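# Rehook the slide rack handle and set rack in dish

## Task

The slide rack's wire handle has one end popped out of its hole, now resting on the rack's end plate. Put that end back into its hole, then place the rack, still holding its slides, upright inside the staining dish that is empty. Both staining dishes have to be standing upright at the end.

## Robot and tools

Robot: two seven-joint xArm7 arms, left_arm and right_arm, each with a two-finger parallel gripper and a wrist camera. Bases in the scene frame: left_arm at (+0.054, +0.280, 0) m and right_arm at (-0.028, -0.412, 0) m, each yawed only slightly. A camera stand sits behind the arms.

Frames. Scene frame: origin at table-top height, halfway between the nominal bases; +z up, +x away from the robots over the table, +y toward left_arm (arm names do not match image sides). Every hand position, orientation, velocity, Hand target and wrist-camera pose is given in that arm's own base frame. cam_high, cam_low and the table use the scene frame. A gripper's fingers point along its own +z and close along its own y. end_effector_position is the spot between the pads when shut, roughly 2 cm short of the tips; closing pushes the tips about 10 mm further out, mostly while the pads are more than 40 mm apart.

execute_actions(actions, cameras). actions is a list of actions; each action is a list of up to 15 rows, one row per 1/30 s step (an action lasts 0.5 s; a short action repeats its final row). Every row holds 14 numbers in [-1, 1], always for both arms: left_arm dx, dy, dz, rx, ry, rz, opening, then right_arm in that same order. dx..rz are offsets, not poses: they are measured from the arm's Hand target at the start of that action, along that arm's base axes, with rotation about the Hand target position; every row in an action uses that same start, but the next action starts from the new Hand target, so resending an offset moves further. Scale: 1.0 equals 0.6 m or 180 degrees; rx, ry, rz form one rotation vector. opening is absolute: +1 fully open (0.084 m), -1 closed. Six zeros re-request the current Hand target; a 0 opening is a real command, so resend the present opening to keep it. Images come back only if actions is empty or cameras names them ("all" for every camera).

move(target, speed, blend, opening_speed, blocking, cameras). target is one 14-number row laid out as above, or a list of up to 15 such rows; every row is an offset from the same starting Hand targets, not from the prior row. Straight paths, all arms finishing together, minimum 0.5 s, cut off at 10 s. speed: m/s, 0.002 to 1, default 0.25 (rotation up to twice that in rad/s), one value or one per row. blend: metres of corner rounding per row; 0 means stop at each point. opening_speed: rate per second on the -1..1 scale, at least 0.2. blocking=false returns after about 0.5 s while motion continues. Paths ignore obstacles and the other arm; faster moves overshoot and strike harder. The result adds a move: line giving the ending (done, off_target, moving, held, fault) and limits (paced = clipped pose, held = steps withheld). done means at rest within 3 mm and 2 degrees; neither done nor off_target says anything about contact.

wait(seconds 0 to 10): arms keep their last command. stop: brakes a running move. zoom_image(camera, region [x0, y0, x1, y1] in pixels, origin top-left, max 504 by 504) enlarges part of the newest image of cam_high, cam_low, cam_left_wrist or cam_right_wrist; all are 896x504. clear_fault(arm) clears a reported torque fault on left_arm or right_arm. read_manual gives licence texts. finished_scene(scene) ends the scene for good; call it only once the rack stands hooked and placed, with both dishes upright.

Controller behaviour. Each step the commanded pose is clamped to within 70 mm and 16 degrees of the measured hand, so one action may fall short. Hand target in a result is the last clamped command, the base for the next offsets. Hands often stop shy of it; send the remaining gap as an offset. If an arm presses on something, or is dragged so its target follows, command the target back beyond the hand. Large wrist rotations can swing the elbow. A clearance check withholds commands that bring the arms too close (fingers against fingers excepted) but does not guarantee no contact; arm-to-arm hits or squeezing the other gripper can fail the scene.

Results. grip_measured is the finger opening on the command scale; to hold something, keep commanding a value well below it (lower = firmer, about 24 N per pad max). The last joint position is the opening in metres. Tool commands lists current gripper commands. Joint velocities "within noise" means still. Joint torques include the arm's own weight, are noisy and offset; positive means toward larger joint angle.

Faults and heat. Contact torque reaching a joint limit (waist 42.3, shoulder 42.4, upper arm roll 27, elbow 27, forearm roll 27, wrist pitch 14.5, wrist roll 15.2 N m), a motor saturated for 1 s, or prolonged overload stops the arm until clear_fault. Holding loads, stretched poses or pushing at unreachable targets heat motors: MOTOR HOT appears at 65 °C, brakes lock at 80 °C for 30 to 60 s or more.

Avoid: dropping the rack or slides, releasing parts still moving, slamming into the table or dishes, hard pushes, knocking a dish over, anything falling or being left off the table. Robot time runs while you think; smooth, low-effort motion is preferred.

Each tool is called after "Request:" as a command line: name --argument value for each argument, lists and objects as JSON in quotes; but a table of rows of numbers goes row by row, as --pt "numbers of a row", without its own name.

## Session

Request:
execute_actions --actions '[]'

Scene clock: 0.00 s.
left_arm: end_effector_position=(+0.6614, -0.1591, +0.2472) grip_measured=+1.00 end_effector_quat_wxyz=(-0.488, +0.843, -0.024, +0.226) | right_arm: end_effector_position=(+0.6630, -0.0977, +0.1907) grip_measured=+1.00 end_effector_quat_wxyz=(-0.148, +0.979, +0.096, +0.105)
Joint positions: left_arm=[-0.586 0.81 0.03 2.008 1.109 1.497 -0.781 0.084] | right_arm=[-0.28 0.652 0.033 1.87 0.365 1.145 -0.59 0.084]
Joint velocities: within noise
Joint torques (N m): no reading
Hand target: left_arm +0.6614, -0.1591, +0.2472; -0.488, +0.843, -0.024, +0.226 | right_arm +0.6630, -0.0977, +0.1907; -0.148, +0.979, +0.096, +0.105
Tool commands: left_gripper/opening=+1.0 right_gripper/opening=+1.0

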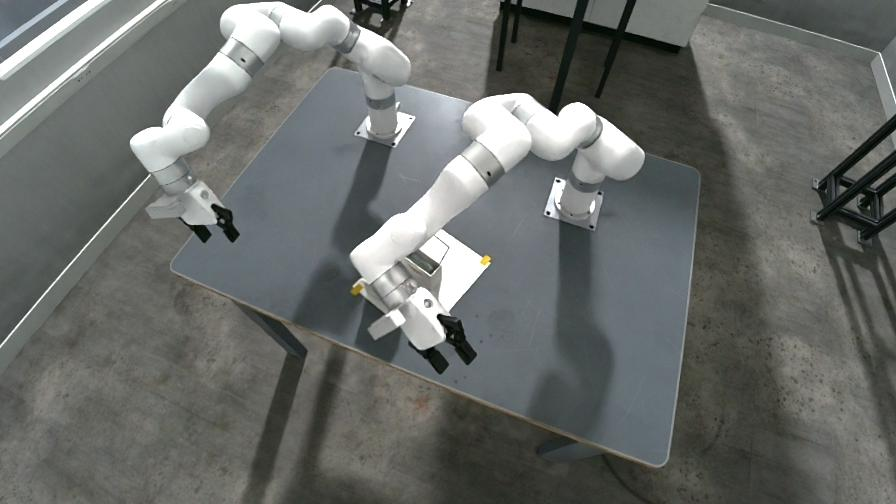

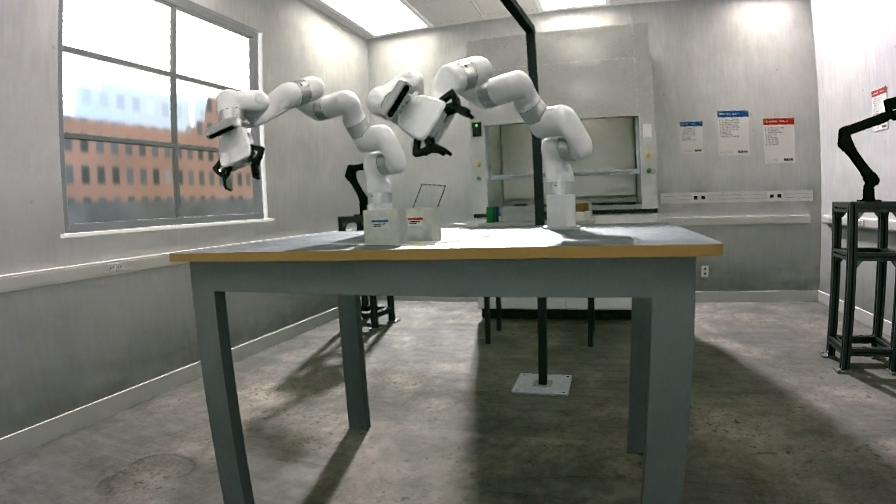

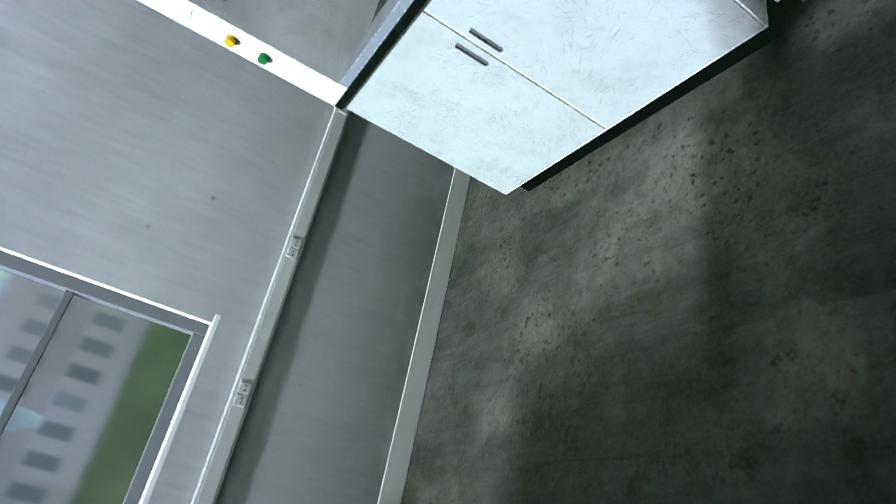

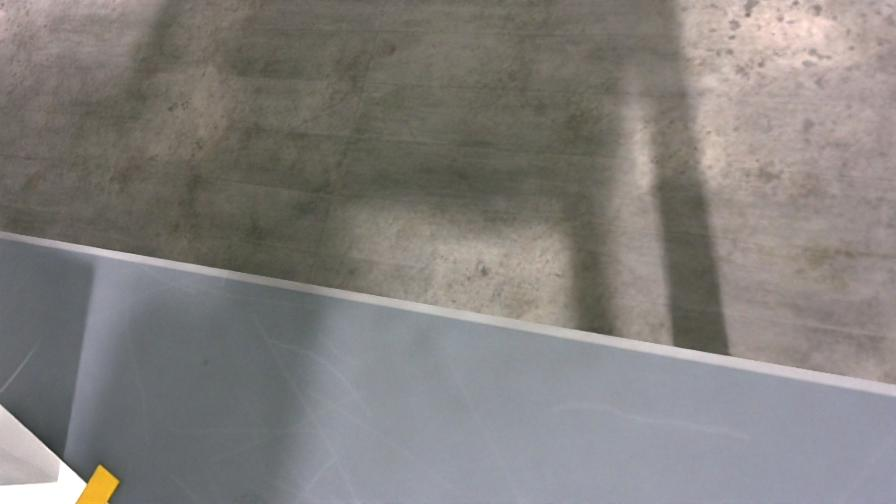

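Request:
zoom_image --camera "cam_high" --region '[320, 200, 520, 340]'

Request:
zoom_image --camera "cam_low" --region '[340, 160, 500, 260]'

Scaled by 2.520 from the camera's 896x504 image, which has a finer 1280x720 frame.

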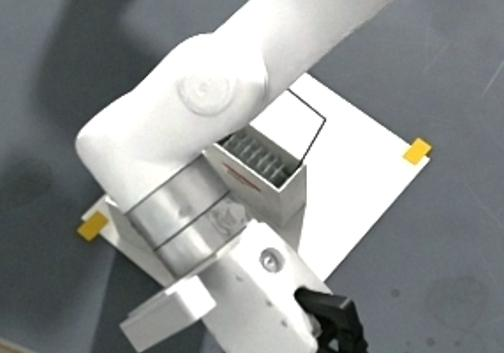

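Scaled by 3.150 from the camera's 896x504 image, which has a finer 1280x720 frame.

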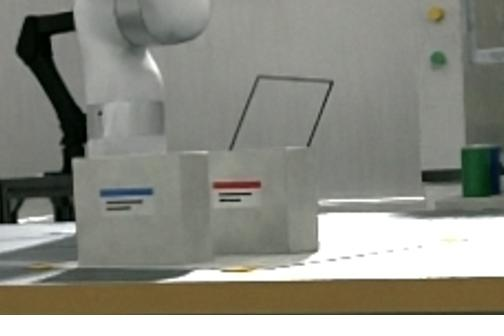

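Request:
move --pt "0 0 0.25 0 0 0 1 0 0 0.1 0 0 0 1" --pt "-0.463 -0.335 0.288 -0.328 0.152 0.016 1 0 0 0.1 0 0 0 1" --speed 0.3 --blend 0.05 --cameras '["all"]'

Scene clock: 33.40 s.
left_arm: end_effector_position=(+0.3836, -0.3601, +0.4200) grip_measured=+1.00 end_effector_quat_wxyz=(+0.000, +1.000, -0.001, +0.000) | right_arm: end_effector_position=(+0.6630, -0.0977, +0.2507) grip_measured=+1.00 end_effector_quat_wxyz=(-0.148, +0.979, +0.096, +0.105)
Joint positions: left_arm=[-0.506 0.27 -0.328 2.002 0.088 1.745 -0.806 0.084] | right_arm=[-0.284 0.636 0.03 2.011 0.348 1.294 -0.537 0.084]
Joint torques (N m): left_arm=[1.62 -31.58 -1.8 11.39 -0.56 -2.36 0.65] | right_arm=[-0.97 -38.59 -0.14 12.78 -0.07 -1.4 0.27]
Hand target: left_arm +0.3836, -0.3601, +0.4200; +0.000, +1.000, -0.001, +0.000 | right_arm +0.6630, -0.0977, +0.2507; -0.148, +0.979, +0.096, +0.105
Off the commanded pose: left_arm 0.000 m, 0 deg | right_arm 0.000 m, 0 deg.
move: done
camera_calibration:
cam_left_wrist: T_world_to_cam=[[-0.00105359, -0.999999, 0.0000082545, -0.325646], [-0.997066, 0.00104986, -0.0765354, 0.491726], [0.0765354, -0.0000888669, -0.997067, 0.517127], [0, 0, 0, 1]] pos_world=[0.450362, -0.326116, 0.553247]
cam_right_wrist: T_world_to_cam=[[0.231096, -0.933945, -0.272656, -0.143928], [-0.946742, -0.15128, -0.284243, 0.760571], [0.22422, 0.323822, -0.919165, 0.241807], [0, 0, 0, 1]] pos_world=[0.699107, -0.0976636, 0.399205]

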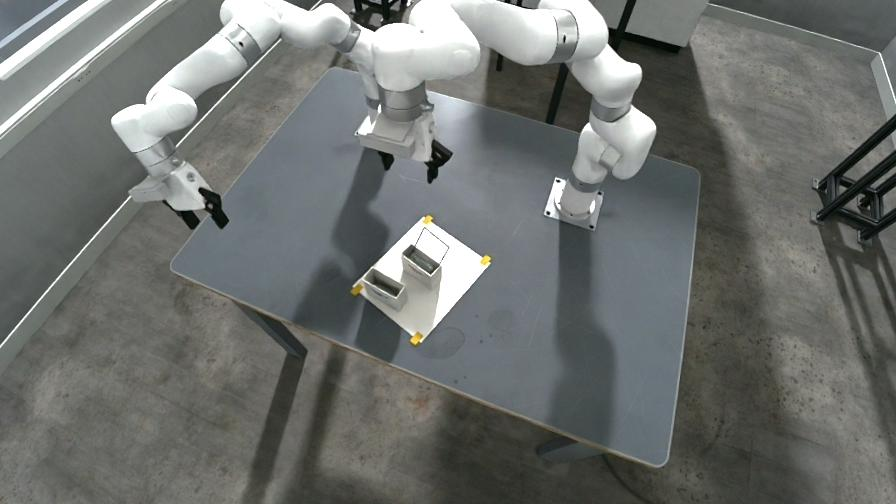

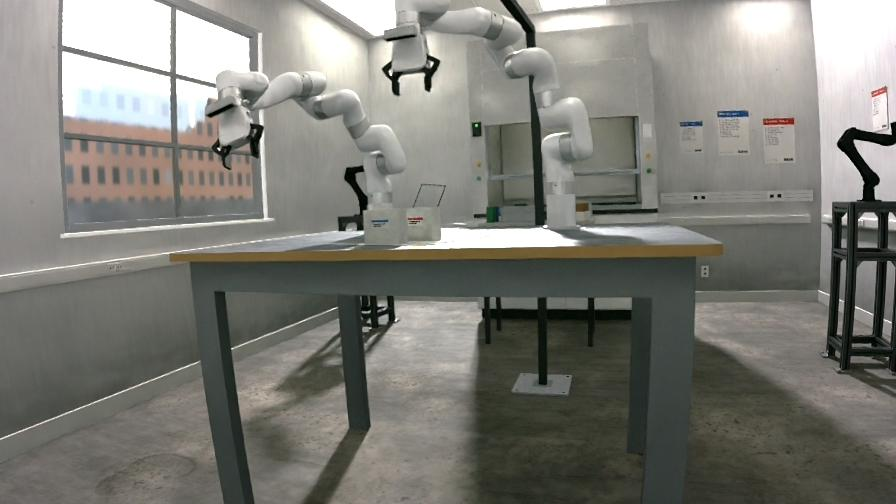

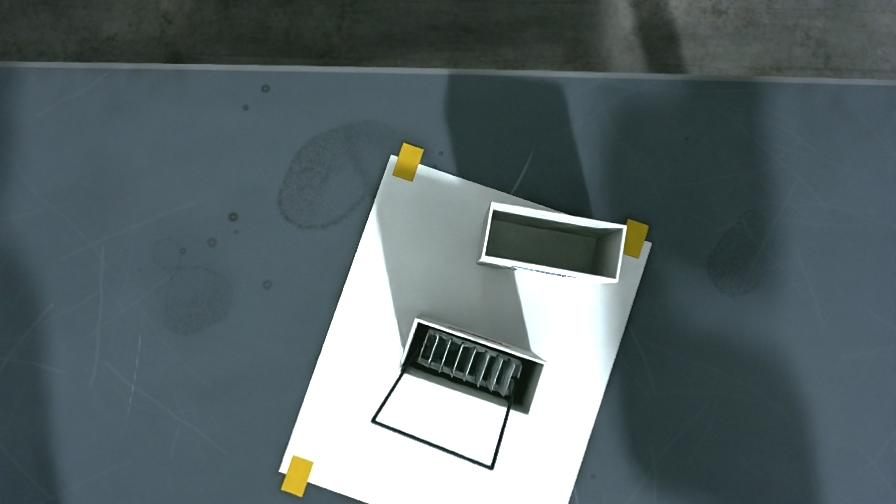

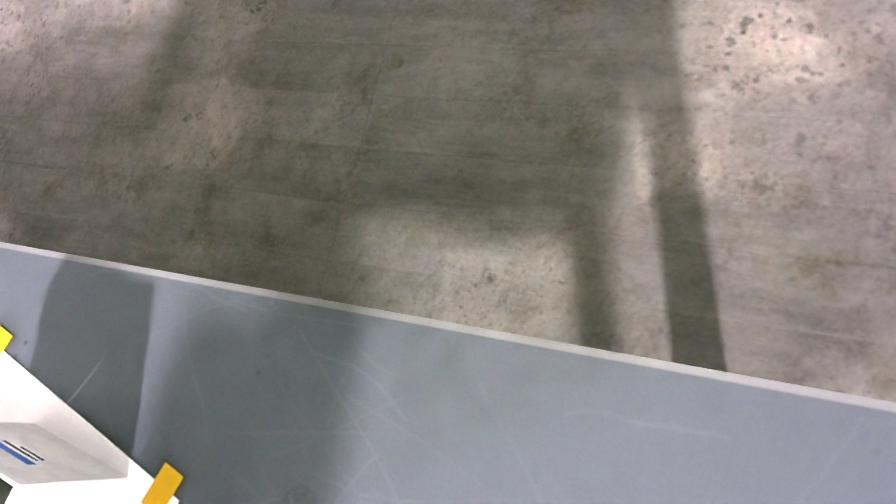

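Request:
zoom_image --camera "cam_left_wrist" --region '[350, 180, 680, 490]'

Request:
zoom_image --camera "cam_low" --region '[350, 170, 460, 260]'

Request:
zoom_image --camera "cam_high" --region '[340, 200, 500, 350]'

Scaled by 1.527 from the camera's 896x504 image, which has a finer 1280x720 frame.

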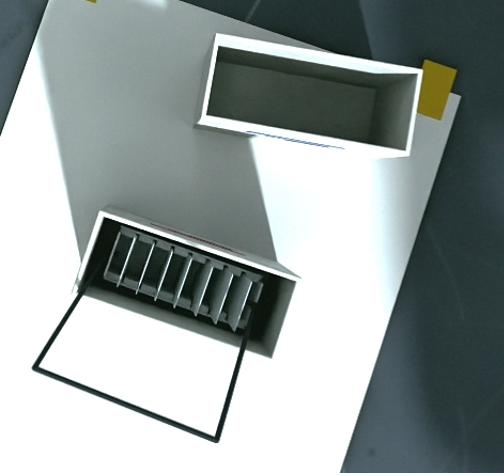

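Scaled by 4.582 from the camera's 896x504 image, which has a finer 1280x720 frame.

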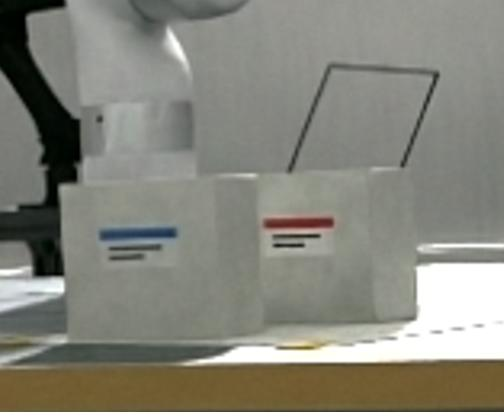

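Scaled by 3.150 from the camera's 896x504 image, which has a finer 1280x720 frame.

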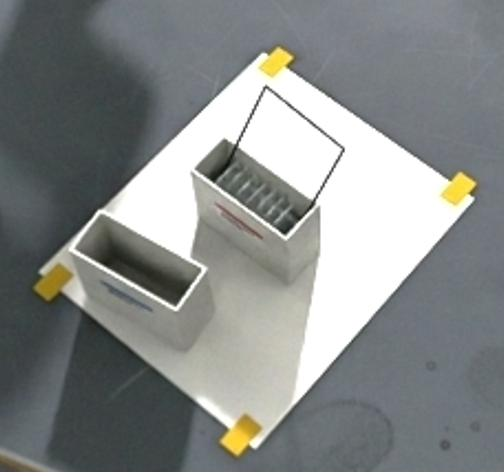

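Request:
move --target '[-0.081,-0.0415,-0.283,0,0,0,1,-0.248,0.4745,-0.171,0.110,-0.2015,0.3827,0.3]' --speed 0.25 --cameras '["all"]'

Scene clock: 77.83 s.
left_arm: end_effector_position=(+0.3350, -0.3850, +0.2502) grip_measured=+1.00 end_effector_quat_wxyz=(+0.000, +1.000, -0.001, +0.000) | right_arm: end_effector_position=(+0.5143, +0.1870, +0.1481) grip_measured=+0.29 end_effector_quat_wxyz=(-0.299, +0.641, +0.641, +0.299)
Joint positions: left_arm=[-0.519 0.126 -0.356 1.324 0.047 1.206 -0.888 0.084] | right_arm=[-0.356 0.386 0.455 1.149 0.906 0.965 -2.107 0.056]
Joint torques (N m): left_arm=[-0.76 -26.04 -1.41 12.48 0.27 -2.36 -0.28] | right_arm=[-0.04 -27.7 3.52 10.18 0.46 -0.68 -0.32]
Hand target: left_arm +0.3350, -0.3850, +0.2502; +0.000, +1.000, -0.001, +0.000 | right_arm +0.5142, +0.1870, +0.1481; -0.299, +0.641, +0.641, +0.299
Off the commanded pose: left_arm 0.000 m, 0 deg | right_arm 0.000 m, 0 deg.
move: done
camera_calibration:
cam_left_wrist: T_world_to_cam=[[-0.00106146, -0.999999, 0.00010781, -0.350631], [-0.997059, 0.00105008, -0.0766349, 0.430334], [0.0766348, -0.000188837, -0.997059, 0.351464], [0, 0, 0, 1]] pos_world=[0.401762, -0.351016, 0.383447]
cam_right_wrist: T_world_to_cam=[[0.999908, 0.0126839, 0.00486471, -0.485133], [0.0115313, -0.603159, -0.797537, 0.301387], [-0.0071817, 0.79752, -0.60325, 0.0722308], [0, 0, 0, 1]] pos_world=[0.482132, 0.130332, 0.286301]

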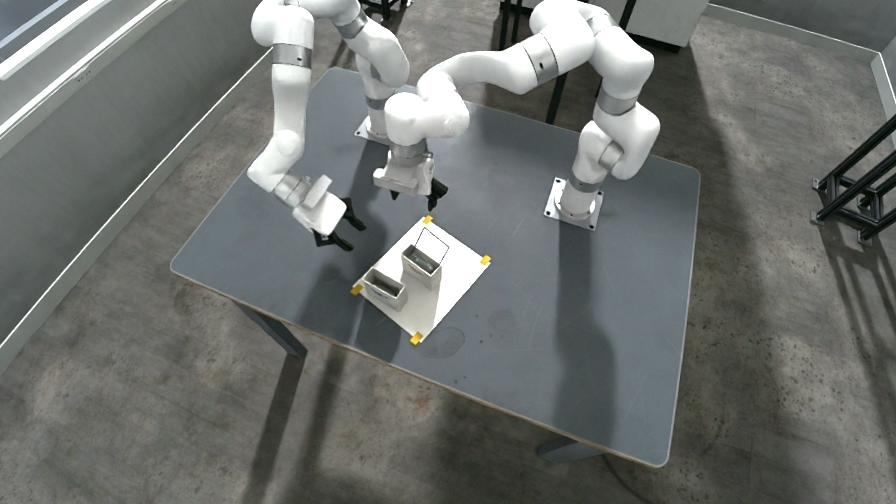

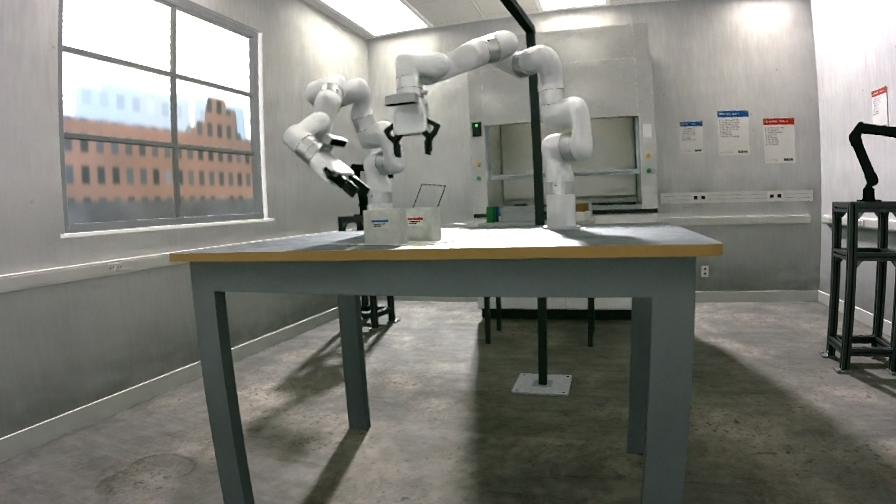

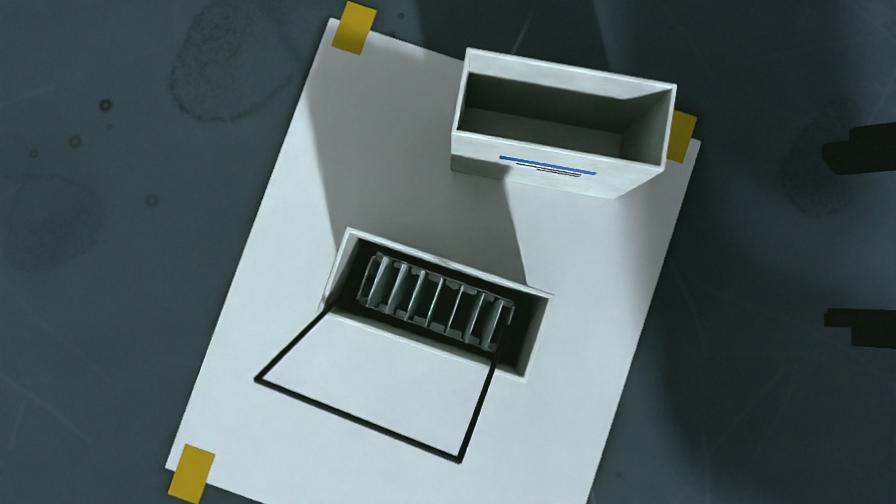

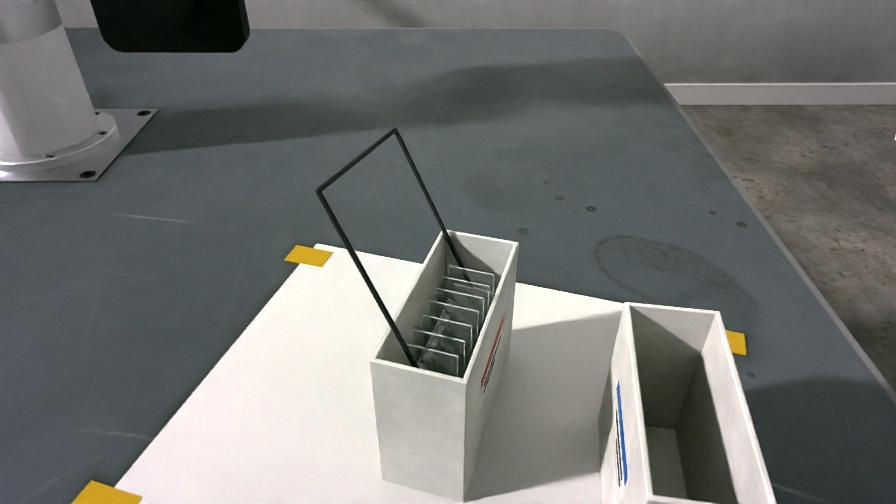

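Request:
zoom_image --camera "cam_left_wrist" --region '[320, 220, 570, 400]'

Request:
zoom_image --camera "cam_right_wrist" --region '[310, 120, 530, 400]'

Scaled by 2.016 from the camera's 896x504 image, which has a finer 1280x720 frame.

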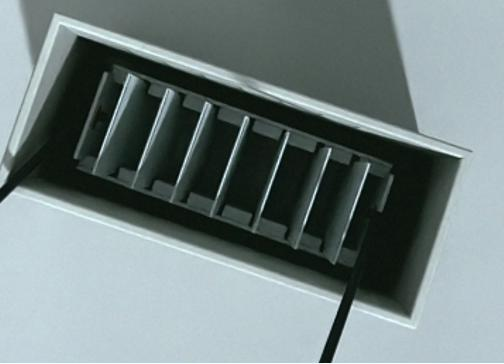

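Scaled by 1.800 from the camera's 896x504 image, which has a finer 1280x720 frame.

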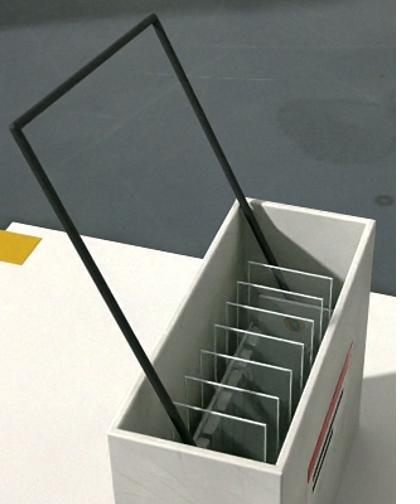

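Request:
move --pt "0.0875 0.308 0 -0.0554 -0.0554 -0.4977 0.2 -0.0245 0.0783 0 -0.2072 0 0 -0.5" --pt "0.0875 0.268 -0.2 -0.0554 -0.0554 -0.4977 0.2 -0.0245 0.0783 -0.01 -0.2072 0 0 -0.5" --speed 0.25 --blend 0.02 --cameras '["cam_left_wrist","cam_right_wrist"]'

Scene clock: 106.70 s.
left_arm: end_effector_position=(+0.3875, -0.2242, +0.1302) grip_measured=+0.19 end_effector_quat_wxyz=(+0.078, +0.702, -0.703, +0.078) | right_arm: end_effector_position=(+0.4995, +0.2340, +0.1421) grip_measured=-0.52 end_effector_quat_wxyz=(-0.078, +0.703, +0.703, +0.078)
Joint positions: left_arm=[-0.407 -0.002 -0.046 0.781 -0.309 0.708 1.348 0.052] | right_arm=[0.069 0.314 0.326 1.212 0.144 0.836 -1.287 0.021]
Joint torques (N m): left_arm=[-0.73 -21.7 -0.68 11.68 -0.69 -2.66 0.49] | right_arm=[0.07 -28.67 1.42 11.06 -0.46 -2.02 -0.32]
Hand target: left_arm +0.3875, -0.2242, +0.1302; +0.078, +0.702, -0.703, +0.078 | right_arm +0.4995, +0.2340, +0.1421; -0.078, +0.703, +0.703, +0.078
Off the commanded pose: left_arm 0.000 m, 0 deg | right_arm 0.000 m, 0 deg.
move: done
camera_calibration:
cam_left_wrist: T_world_to_cam=[[-1, 0.000839045, -0.000165123, 0.421747], [0.000850511, 0.95581, -0.293984, 0.329021], [-0.0000888394, -0.293984, -0.95581, 0.18633], [0, 0, 0, 1]] pos_world=[0.421484, -0.260057, 0.274892]
cam_right_wrist: T_world_to_cam=[[0.999908, 0.0130378, -0.00381548, -0.469851], [0.0115308, -0.963061, -0.269038, 0.334253], [-0.00718221, 0.268969, -0.963122, 0.205851], [0, 0, 0, 1]] pos_world=[0.467432, 0.272664, 0.286393]
Images, in order (width x height): cam_left_wrist 896x504, cam_right_wrist 896x504.

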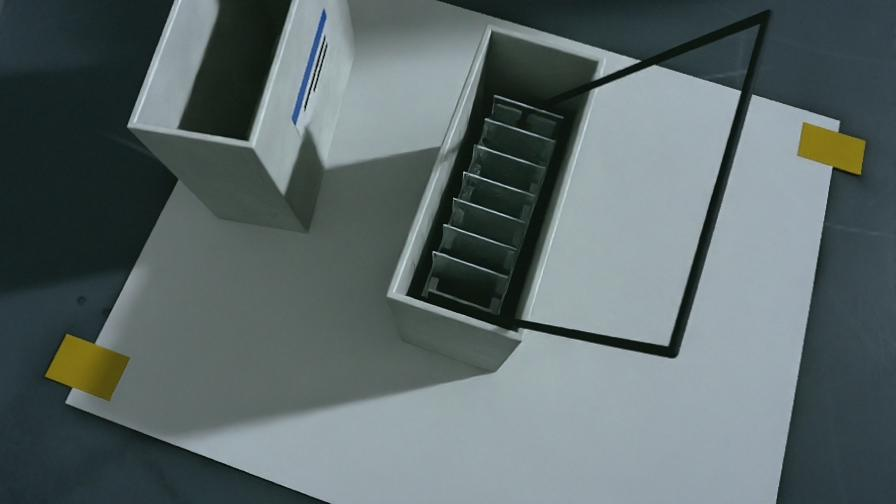

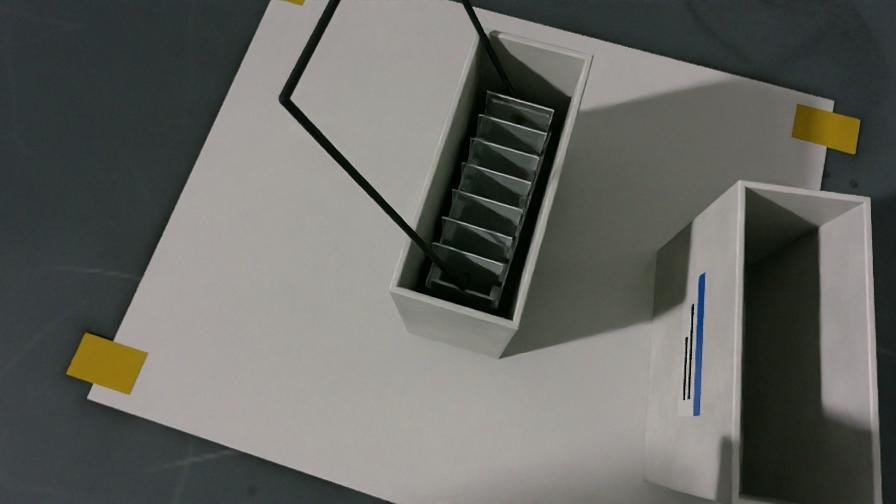

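Request:
zoom_image --camera "cam_right_wrist" --region '[380, 200, 550, 340]'

Request:
zoom_image --camera "cam_left_wrist" --region '[380, 200, 550, 340]'

Request:
zoom_image --camera "cam_left_wrist" --region '[460, 20, 630, 180]'

Request:
zoom_image --camera "cam_right_wrist" --region '[440, 20, 610, 180]'

Scaled by 2.965 from the camera's 896x504 image, which has a finer 1280x720 frame.

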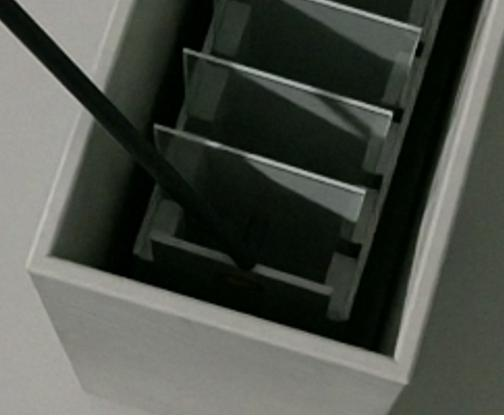

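Scaled by 2.965 from the camera's 896x504 image, which has a finer 1280x720 frame.

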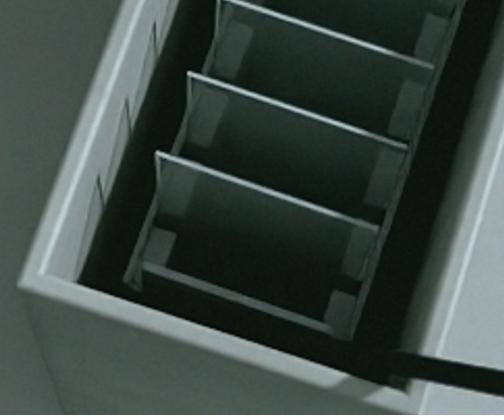

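Scaled by 2.965 from the camera's 896x504 image, which has a finer 1280x720 frame.

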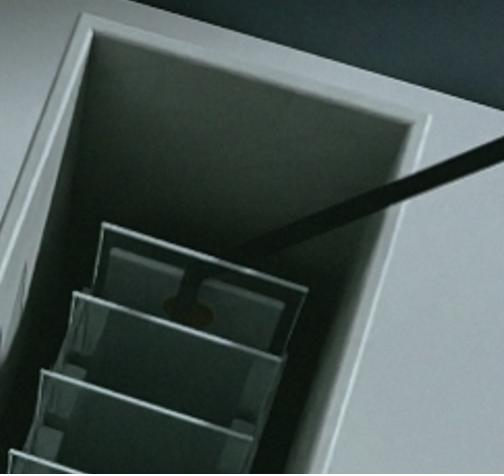

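Scaled by 2.965 from the camera's 896x504 image, which has a finer 1280x720 frame.

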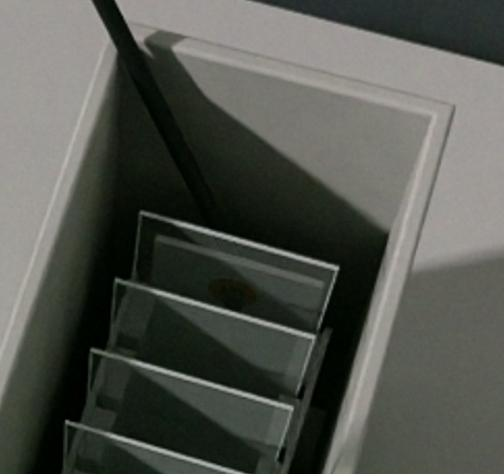

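Request:
move --pt "-0.0302 -0.0 0.066 -0.1203 -0.1433 -0.1269 0.3 -0.0825 0.0267 0.1298 0.1462 0.1137 -0.4903 0.3" --pt "-0.0302 -0.033 0.066 -0.1203 -0.1433 -0.1269 0.3 -0.1697 0.1547 0.082 -0.2656 -0.2066 0.8908 0.3" --speed 0.5 --blend 0.03 --cameras '["all"]'

Scene clock: 288.37 s.
left_arm: end_effector_position=(+0.3694, -0.2440, +0.1698) grip_measured=+0.29 end_effector_quat_wxyz=(-0.064, -0.490, +0.799, -0.343) | right_arm: end_effector_position=(+0.3977, +0.3268, +0.1913) grip_measured=+0.29 end_effector_quat_wxyz=(+0.269, -0.598, +0.747, -0.110)
Joint positions: left_arm=[-0.591 -0.235 0.107 0.523 -1.182 0.46 2.578 0.056] | right_arm=[-0.663 -0.422 1.437 0.7 0.417 0.261 2.287 0.056]
Joint torques (N m): left_arm=[-0.63 -14.7 -0.95 11.65 -0.29 -1.64 -0.33] | right_arm=[-1.27 1.69 -6.15 10.75 -0.5 -2.13 0.18]
Hand target: left_arm +0.3694, -0.2440, +0.1698; -0.064, -0.490, +0.799, -0.343 | right_arm +0.3977, +0.3268, +0.1913; +0.269, -0.598, +0.747, -0.110
Off the commanded pose: left_arm 0.000 m, 0 deg | right_arm 0.000 m, 0 deg.
move: done; limits=paced
camera_calibration:
cam_left_wrist: T_world_to_cam=[[-0.826259, 0.28512, -0.485801, 0.491225], [0.528719, 0.690043, -0.494264, 0.133756], [0.1943, -0.665242, -0.720902, 0.0161138], [0, 0, 0, 1]] pos_world=[0.332029, -0.221636, 0.316366]
cam_right_wrist: T_world_to_cam=[[-0.83213, 0.249985, -0.495042, 0.376083], [0.157592, 0.962433, 0.221105, -0.34314], [0.531718, 0.105973, -0.840265, 0.0430153], [0, 0, 0, 1]] pos_world=[0.344154, 0.231675, 0.298191]

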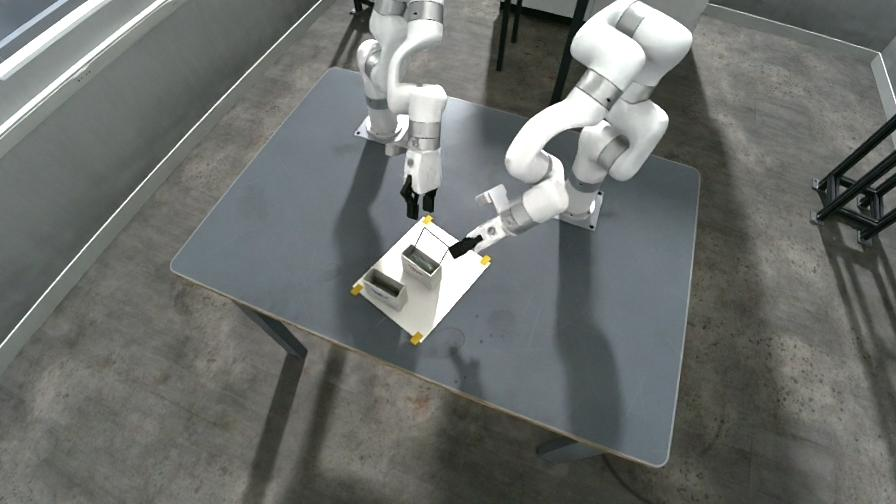

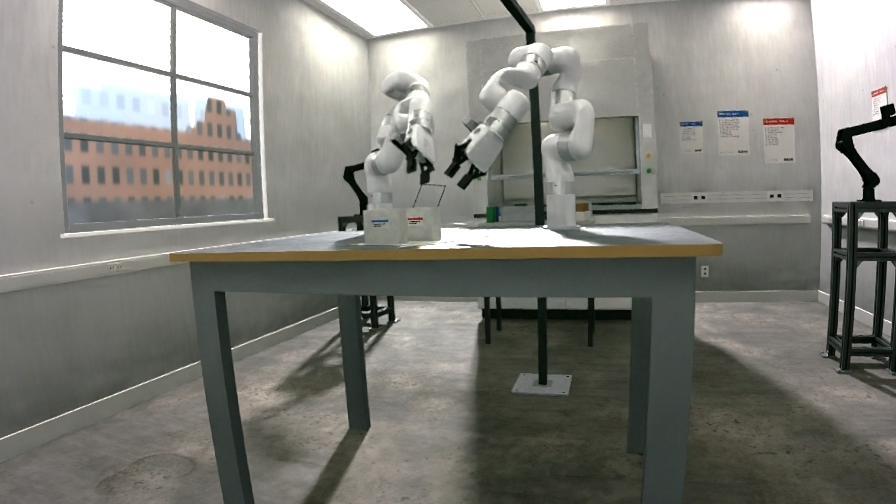

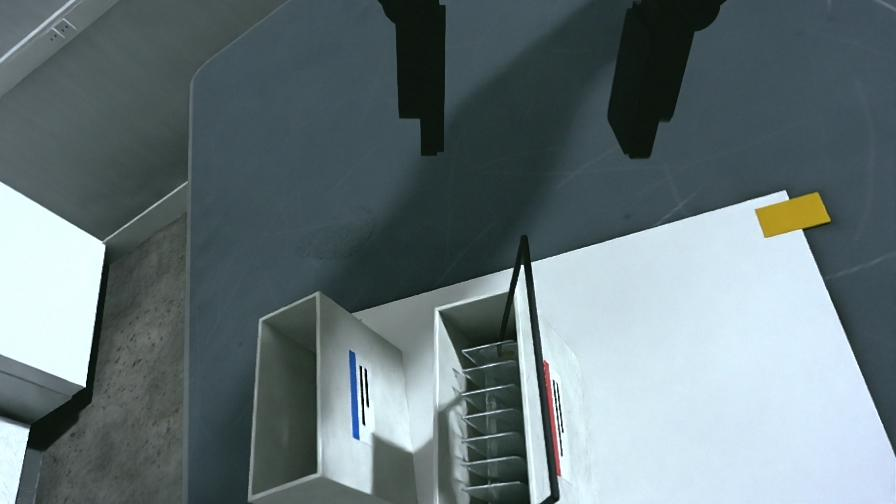

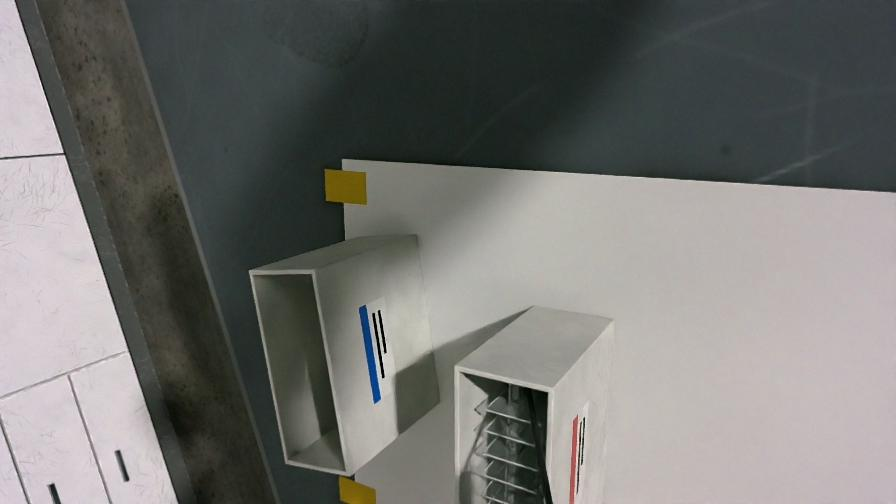

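Request:
zoom_image --camera "cam_right_wrist" --region '[440, 364, 580, 504]'

Request:
zoom_image --camera "cam_left_wrist" --region '[420, 220, 600, 400]'

Scaled by 3.600 from the camera's 896x504 image, which has a finer 1280x720 frame.

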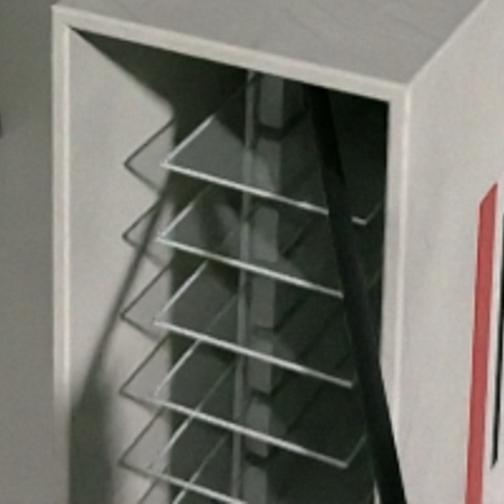

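Scaled by 2.800 from the camera's 896x504 image, which has a finer 1280x720 frame.

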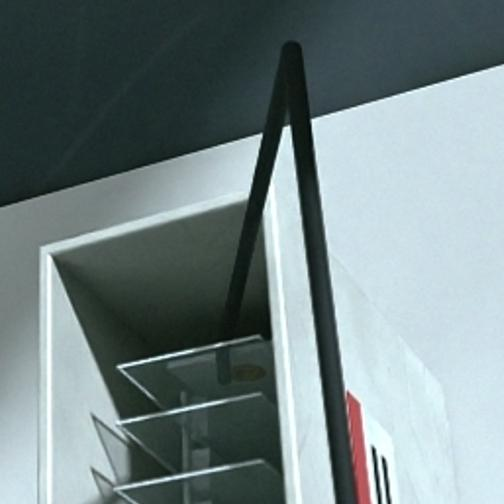

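Request:
move --target '[0.0315,-0.0727,-0.0858,0,0,0,0.3,0.0740,0.0200,-0.1092,0,0,0,0.3]' --speed 0.12 --cameras '["all"]'

Scene clock: 318.50 s.
left_arm: end_effector_position=(+0.3883, -0.2876, +0.1183) grip_measured=+0.29 end_effector_quat_wxyz=(-0.064, -0.490, +0.799, -0.343) | right_arm: end_effector_position=(+0.4421, +0.3388, +0.1258) grip_measured=+0.29 end_effector_quat_wxyz=(+0.269, -0.598, +0.747, -0.110)
Joint positions: left_arm=[-0.657 0.032 0.073 0.67 -1.512 0.392 2.839 0.056] | right_arm=[-1.366 -0.423 2.122 0.806 0.473 0.077 2.22 0.056]
Joint torques (N m): left_arm=[-0.77 -20.81 -0.6 10.67 -0.34 -1.26 0.5] | right_arm=[-0.93 17.84 -6.05 9.74 0.12 -2.65 -0.37]
Hand target: left_arm +0.3883, -0.2876, +0.1183; -0.064, -0.490, +0.799, -0.343 | right_arm +0.4421, +0.3388, +0.1258; +0.269, -0.598, +0.747, -0.110
Off the commanded pose: left_arm 0.000 m, 0 deg | right_arm 0.000 m, 0 deg.
move: done
camera_calibration:
cam_left_wrist: T_world_to_cam=[[-0.826259, 0.28512, -0.485801, 0.494254], [0.528719, 0.690043, -0.494264, 0.128395], [0.1943, -0.665242, -0.720902, -0.0536895], [0, 0, 0, 1]] pos_world=[0.350929, -0.265236, 0.264866]
cam_right_wrist: T_world_to_cam=[[-0.832068, 0.24995, -0.495164, 0.377617], [0.15753, 0.962442, 0.221111, -0.347183], [0.531834, 0.105976, -0.840192, -0.0369652], [0, 0, 0, 1]] pos_world=[0.388554, 0.243675, 0.232691]

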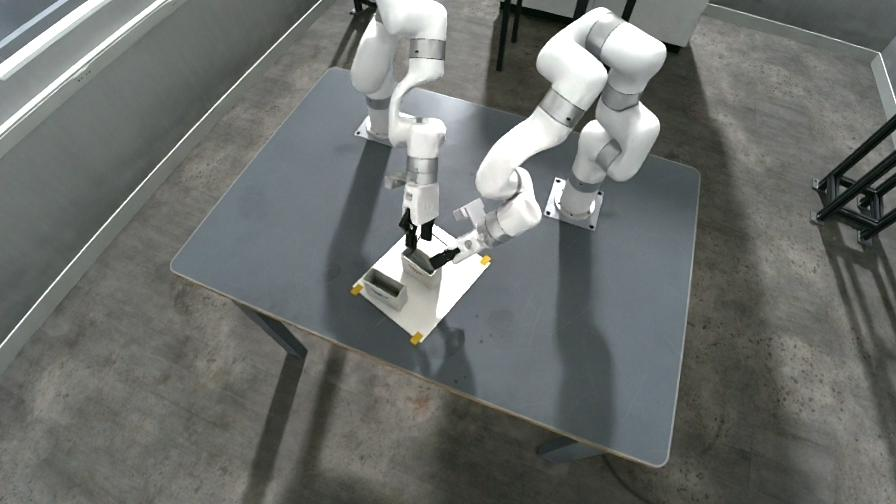

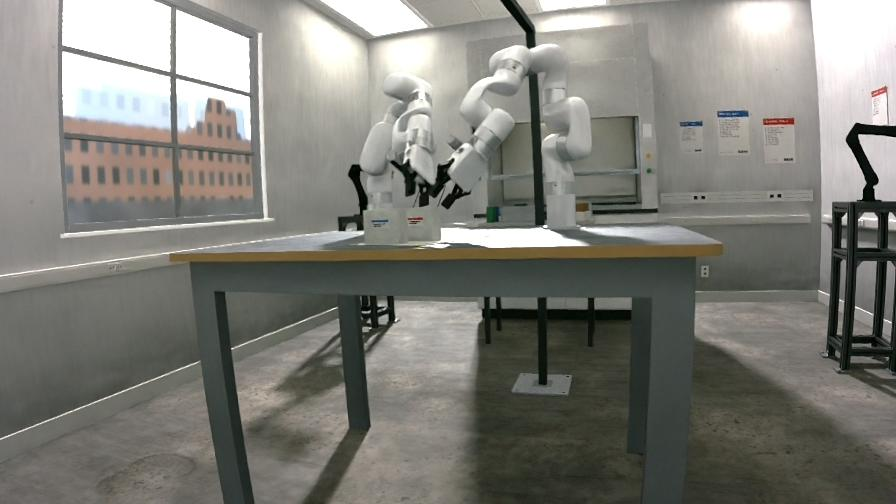

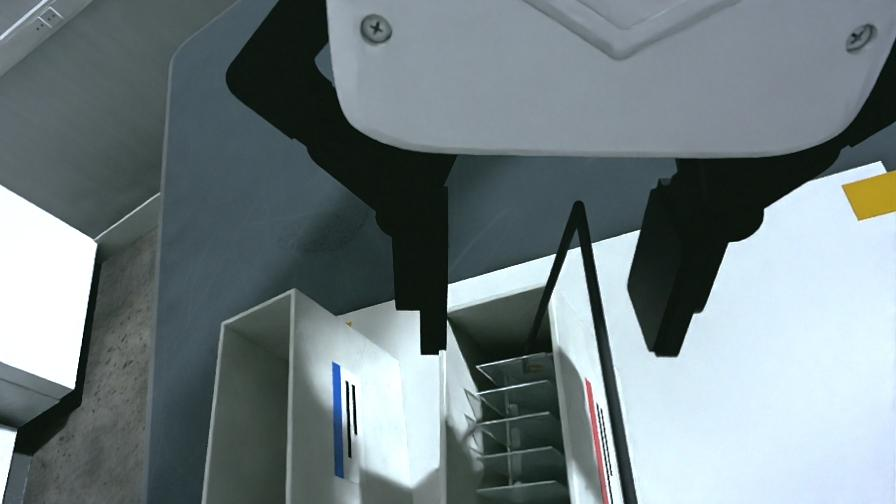

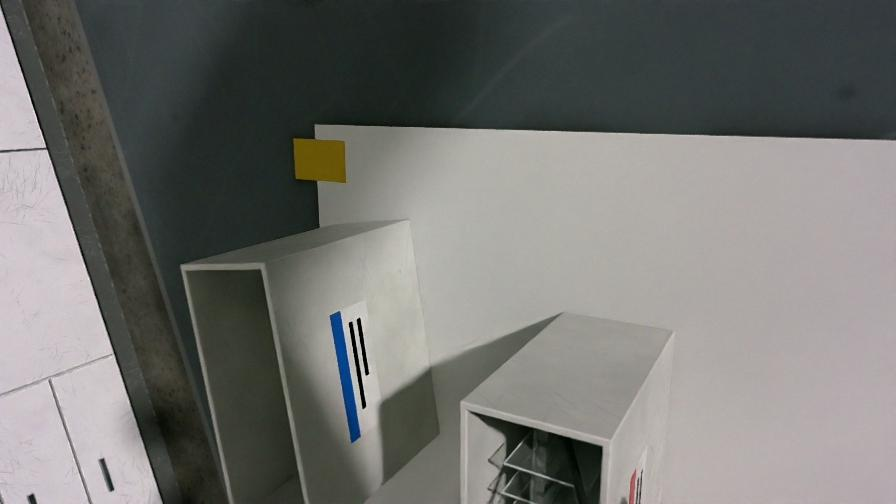

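Request:
move --target '[0,0,0,0,0,0,-1,0,0,0,0,0,0,-1]' --opening_speed 0.6 --cameras '["cam_high","cam_left_wrist","cam_right_wrist"]'

Scene clock: 331.20 s.
left_arm: end_effector_position=(+0.3883, -0.2876, +0.1183) grip_measured=-0.95 end_effector_quat_wxyz=(-0.064, -0.490, +0.799, -0.343) | right_arm: end_effector_position=(+0.4421, +0.3388, +0.1258) grip_measured=-0.95 end_effector_quat_wxyz=(+0.269, -0.598, +0.747, -0.110)
Joint positions: left_arm=[-0.657 0.032 0.073 0.67 -1.512 0.392 2.839 0.002] | right_arm=[-1.366 -0.423 2.122 0.806 0.473 0.077 2.22 0.002]
Joint torques (N m): left_arm=[-0.45 -21.25 -0.34 10.39 -0.17 -0.66 0.45] | right_arm=[-0.99 17.99 -6.03 9.23 0.01 -2.57 -0.4]
Hand target: left_arm +0.3883, -0.2876, +0.1183; -0.064, -0.490, +0.799, -0.343 | right_arm +0.4421, +0.3388, +0.1258; +0.269, -0.598, +0.747, -0.110
Off the commanded pose: left_arm 0.000 m, 0 deg | right_arm 0.000 m, 0 deg.
move: done
camera_calibration:
cam_left_wrist: T_world_to_cam=[[-0.826259, 0.28512, -0.485801, 0.494254], [0.528719, 0.690043, -0.494264, 0.128395], [0.1943, -0.665242, -0.720902, -0.0536895], [0, 0, 0, 1]] pos_world=[0.350929, -0.265236, 0.264866]
cam_right_wrist: T_world_to_cam=[[-0.832081, 0.24987, -0.495182, 0.377646], [0.157461, 0.962462, 0.22107, -0.347152], [0.531833, 0.105976, -0.840192, -0.036965], [0, 0, 0, 1]] pos_world=[0.388555, 0.243675, 0.232691]
Images, in order (width x height): cam_high 896x504, cam_left_wrist 896x504, cam_right_wrist 896x504.

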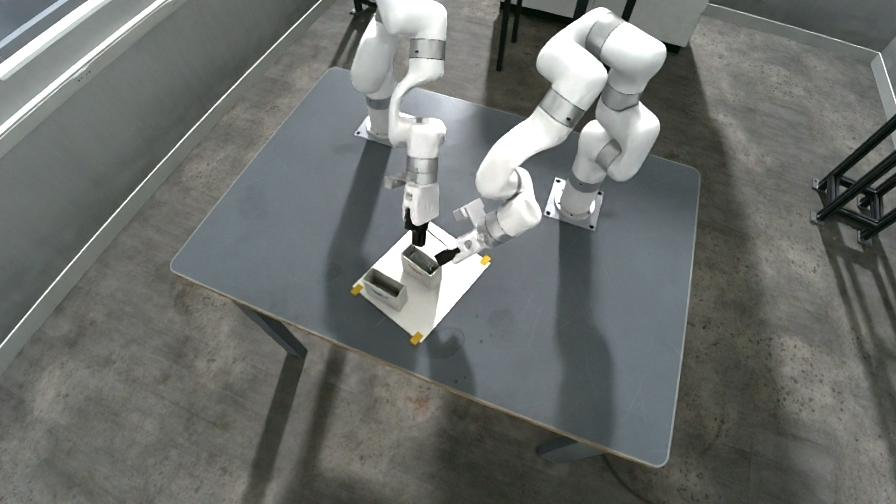

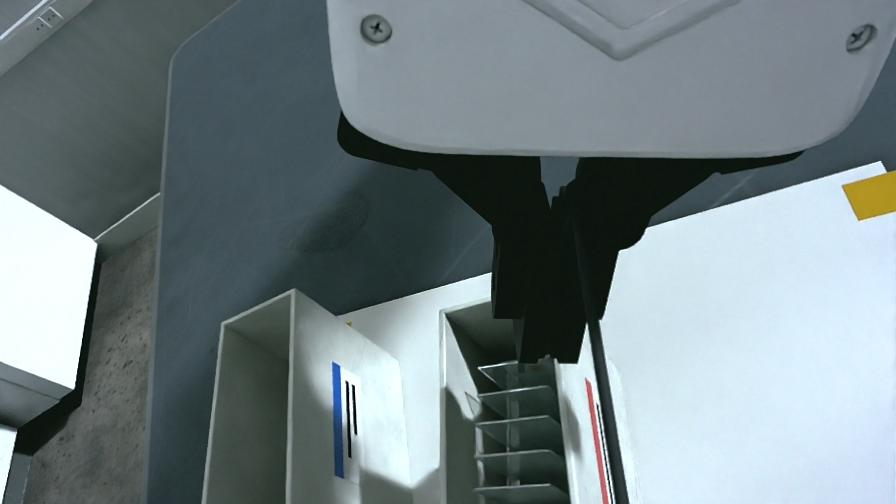

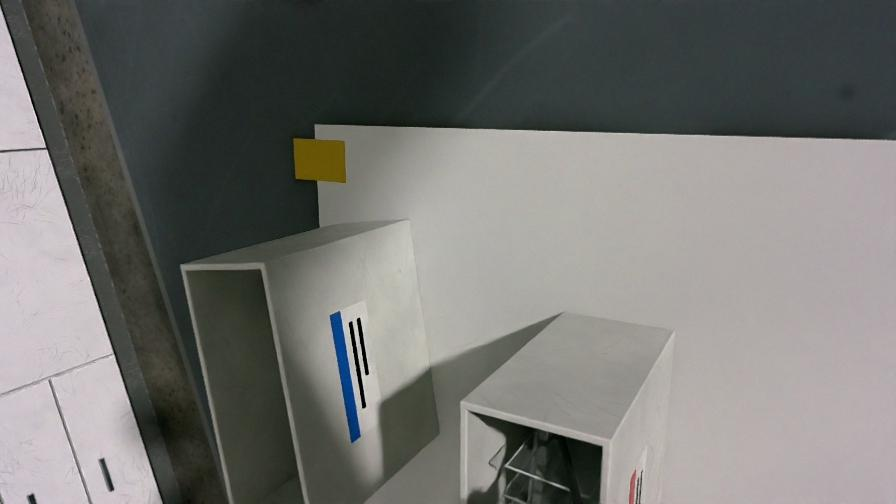

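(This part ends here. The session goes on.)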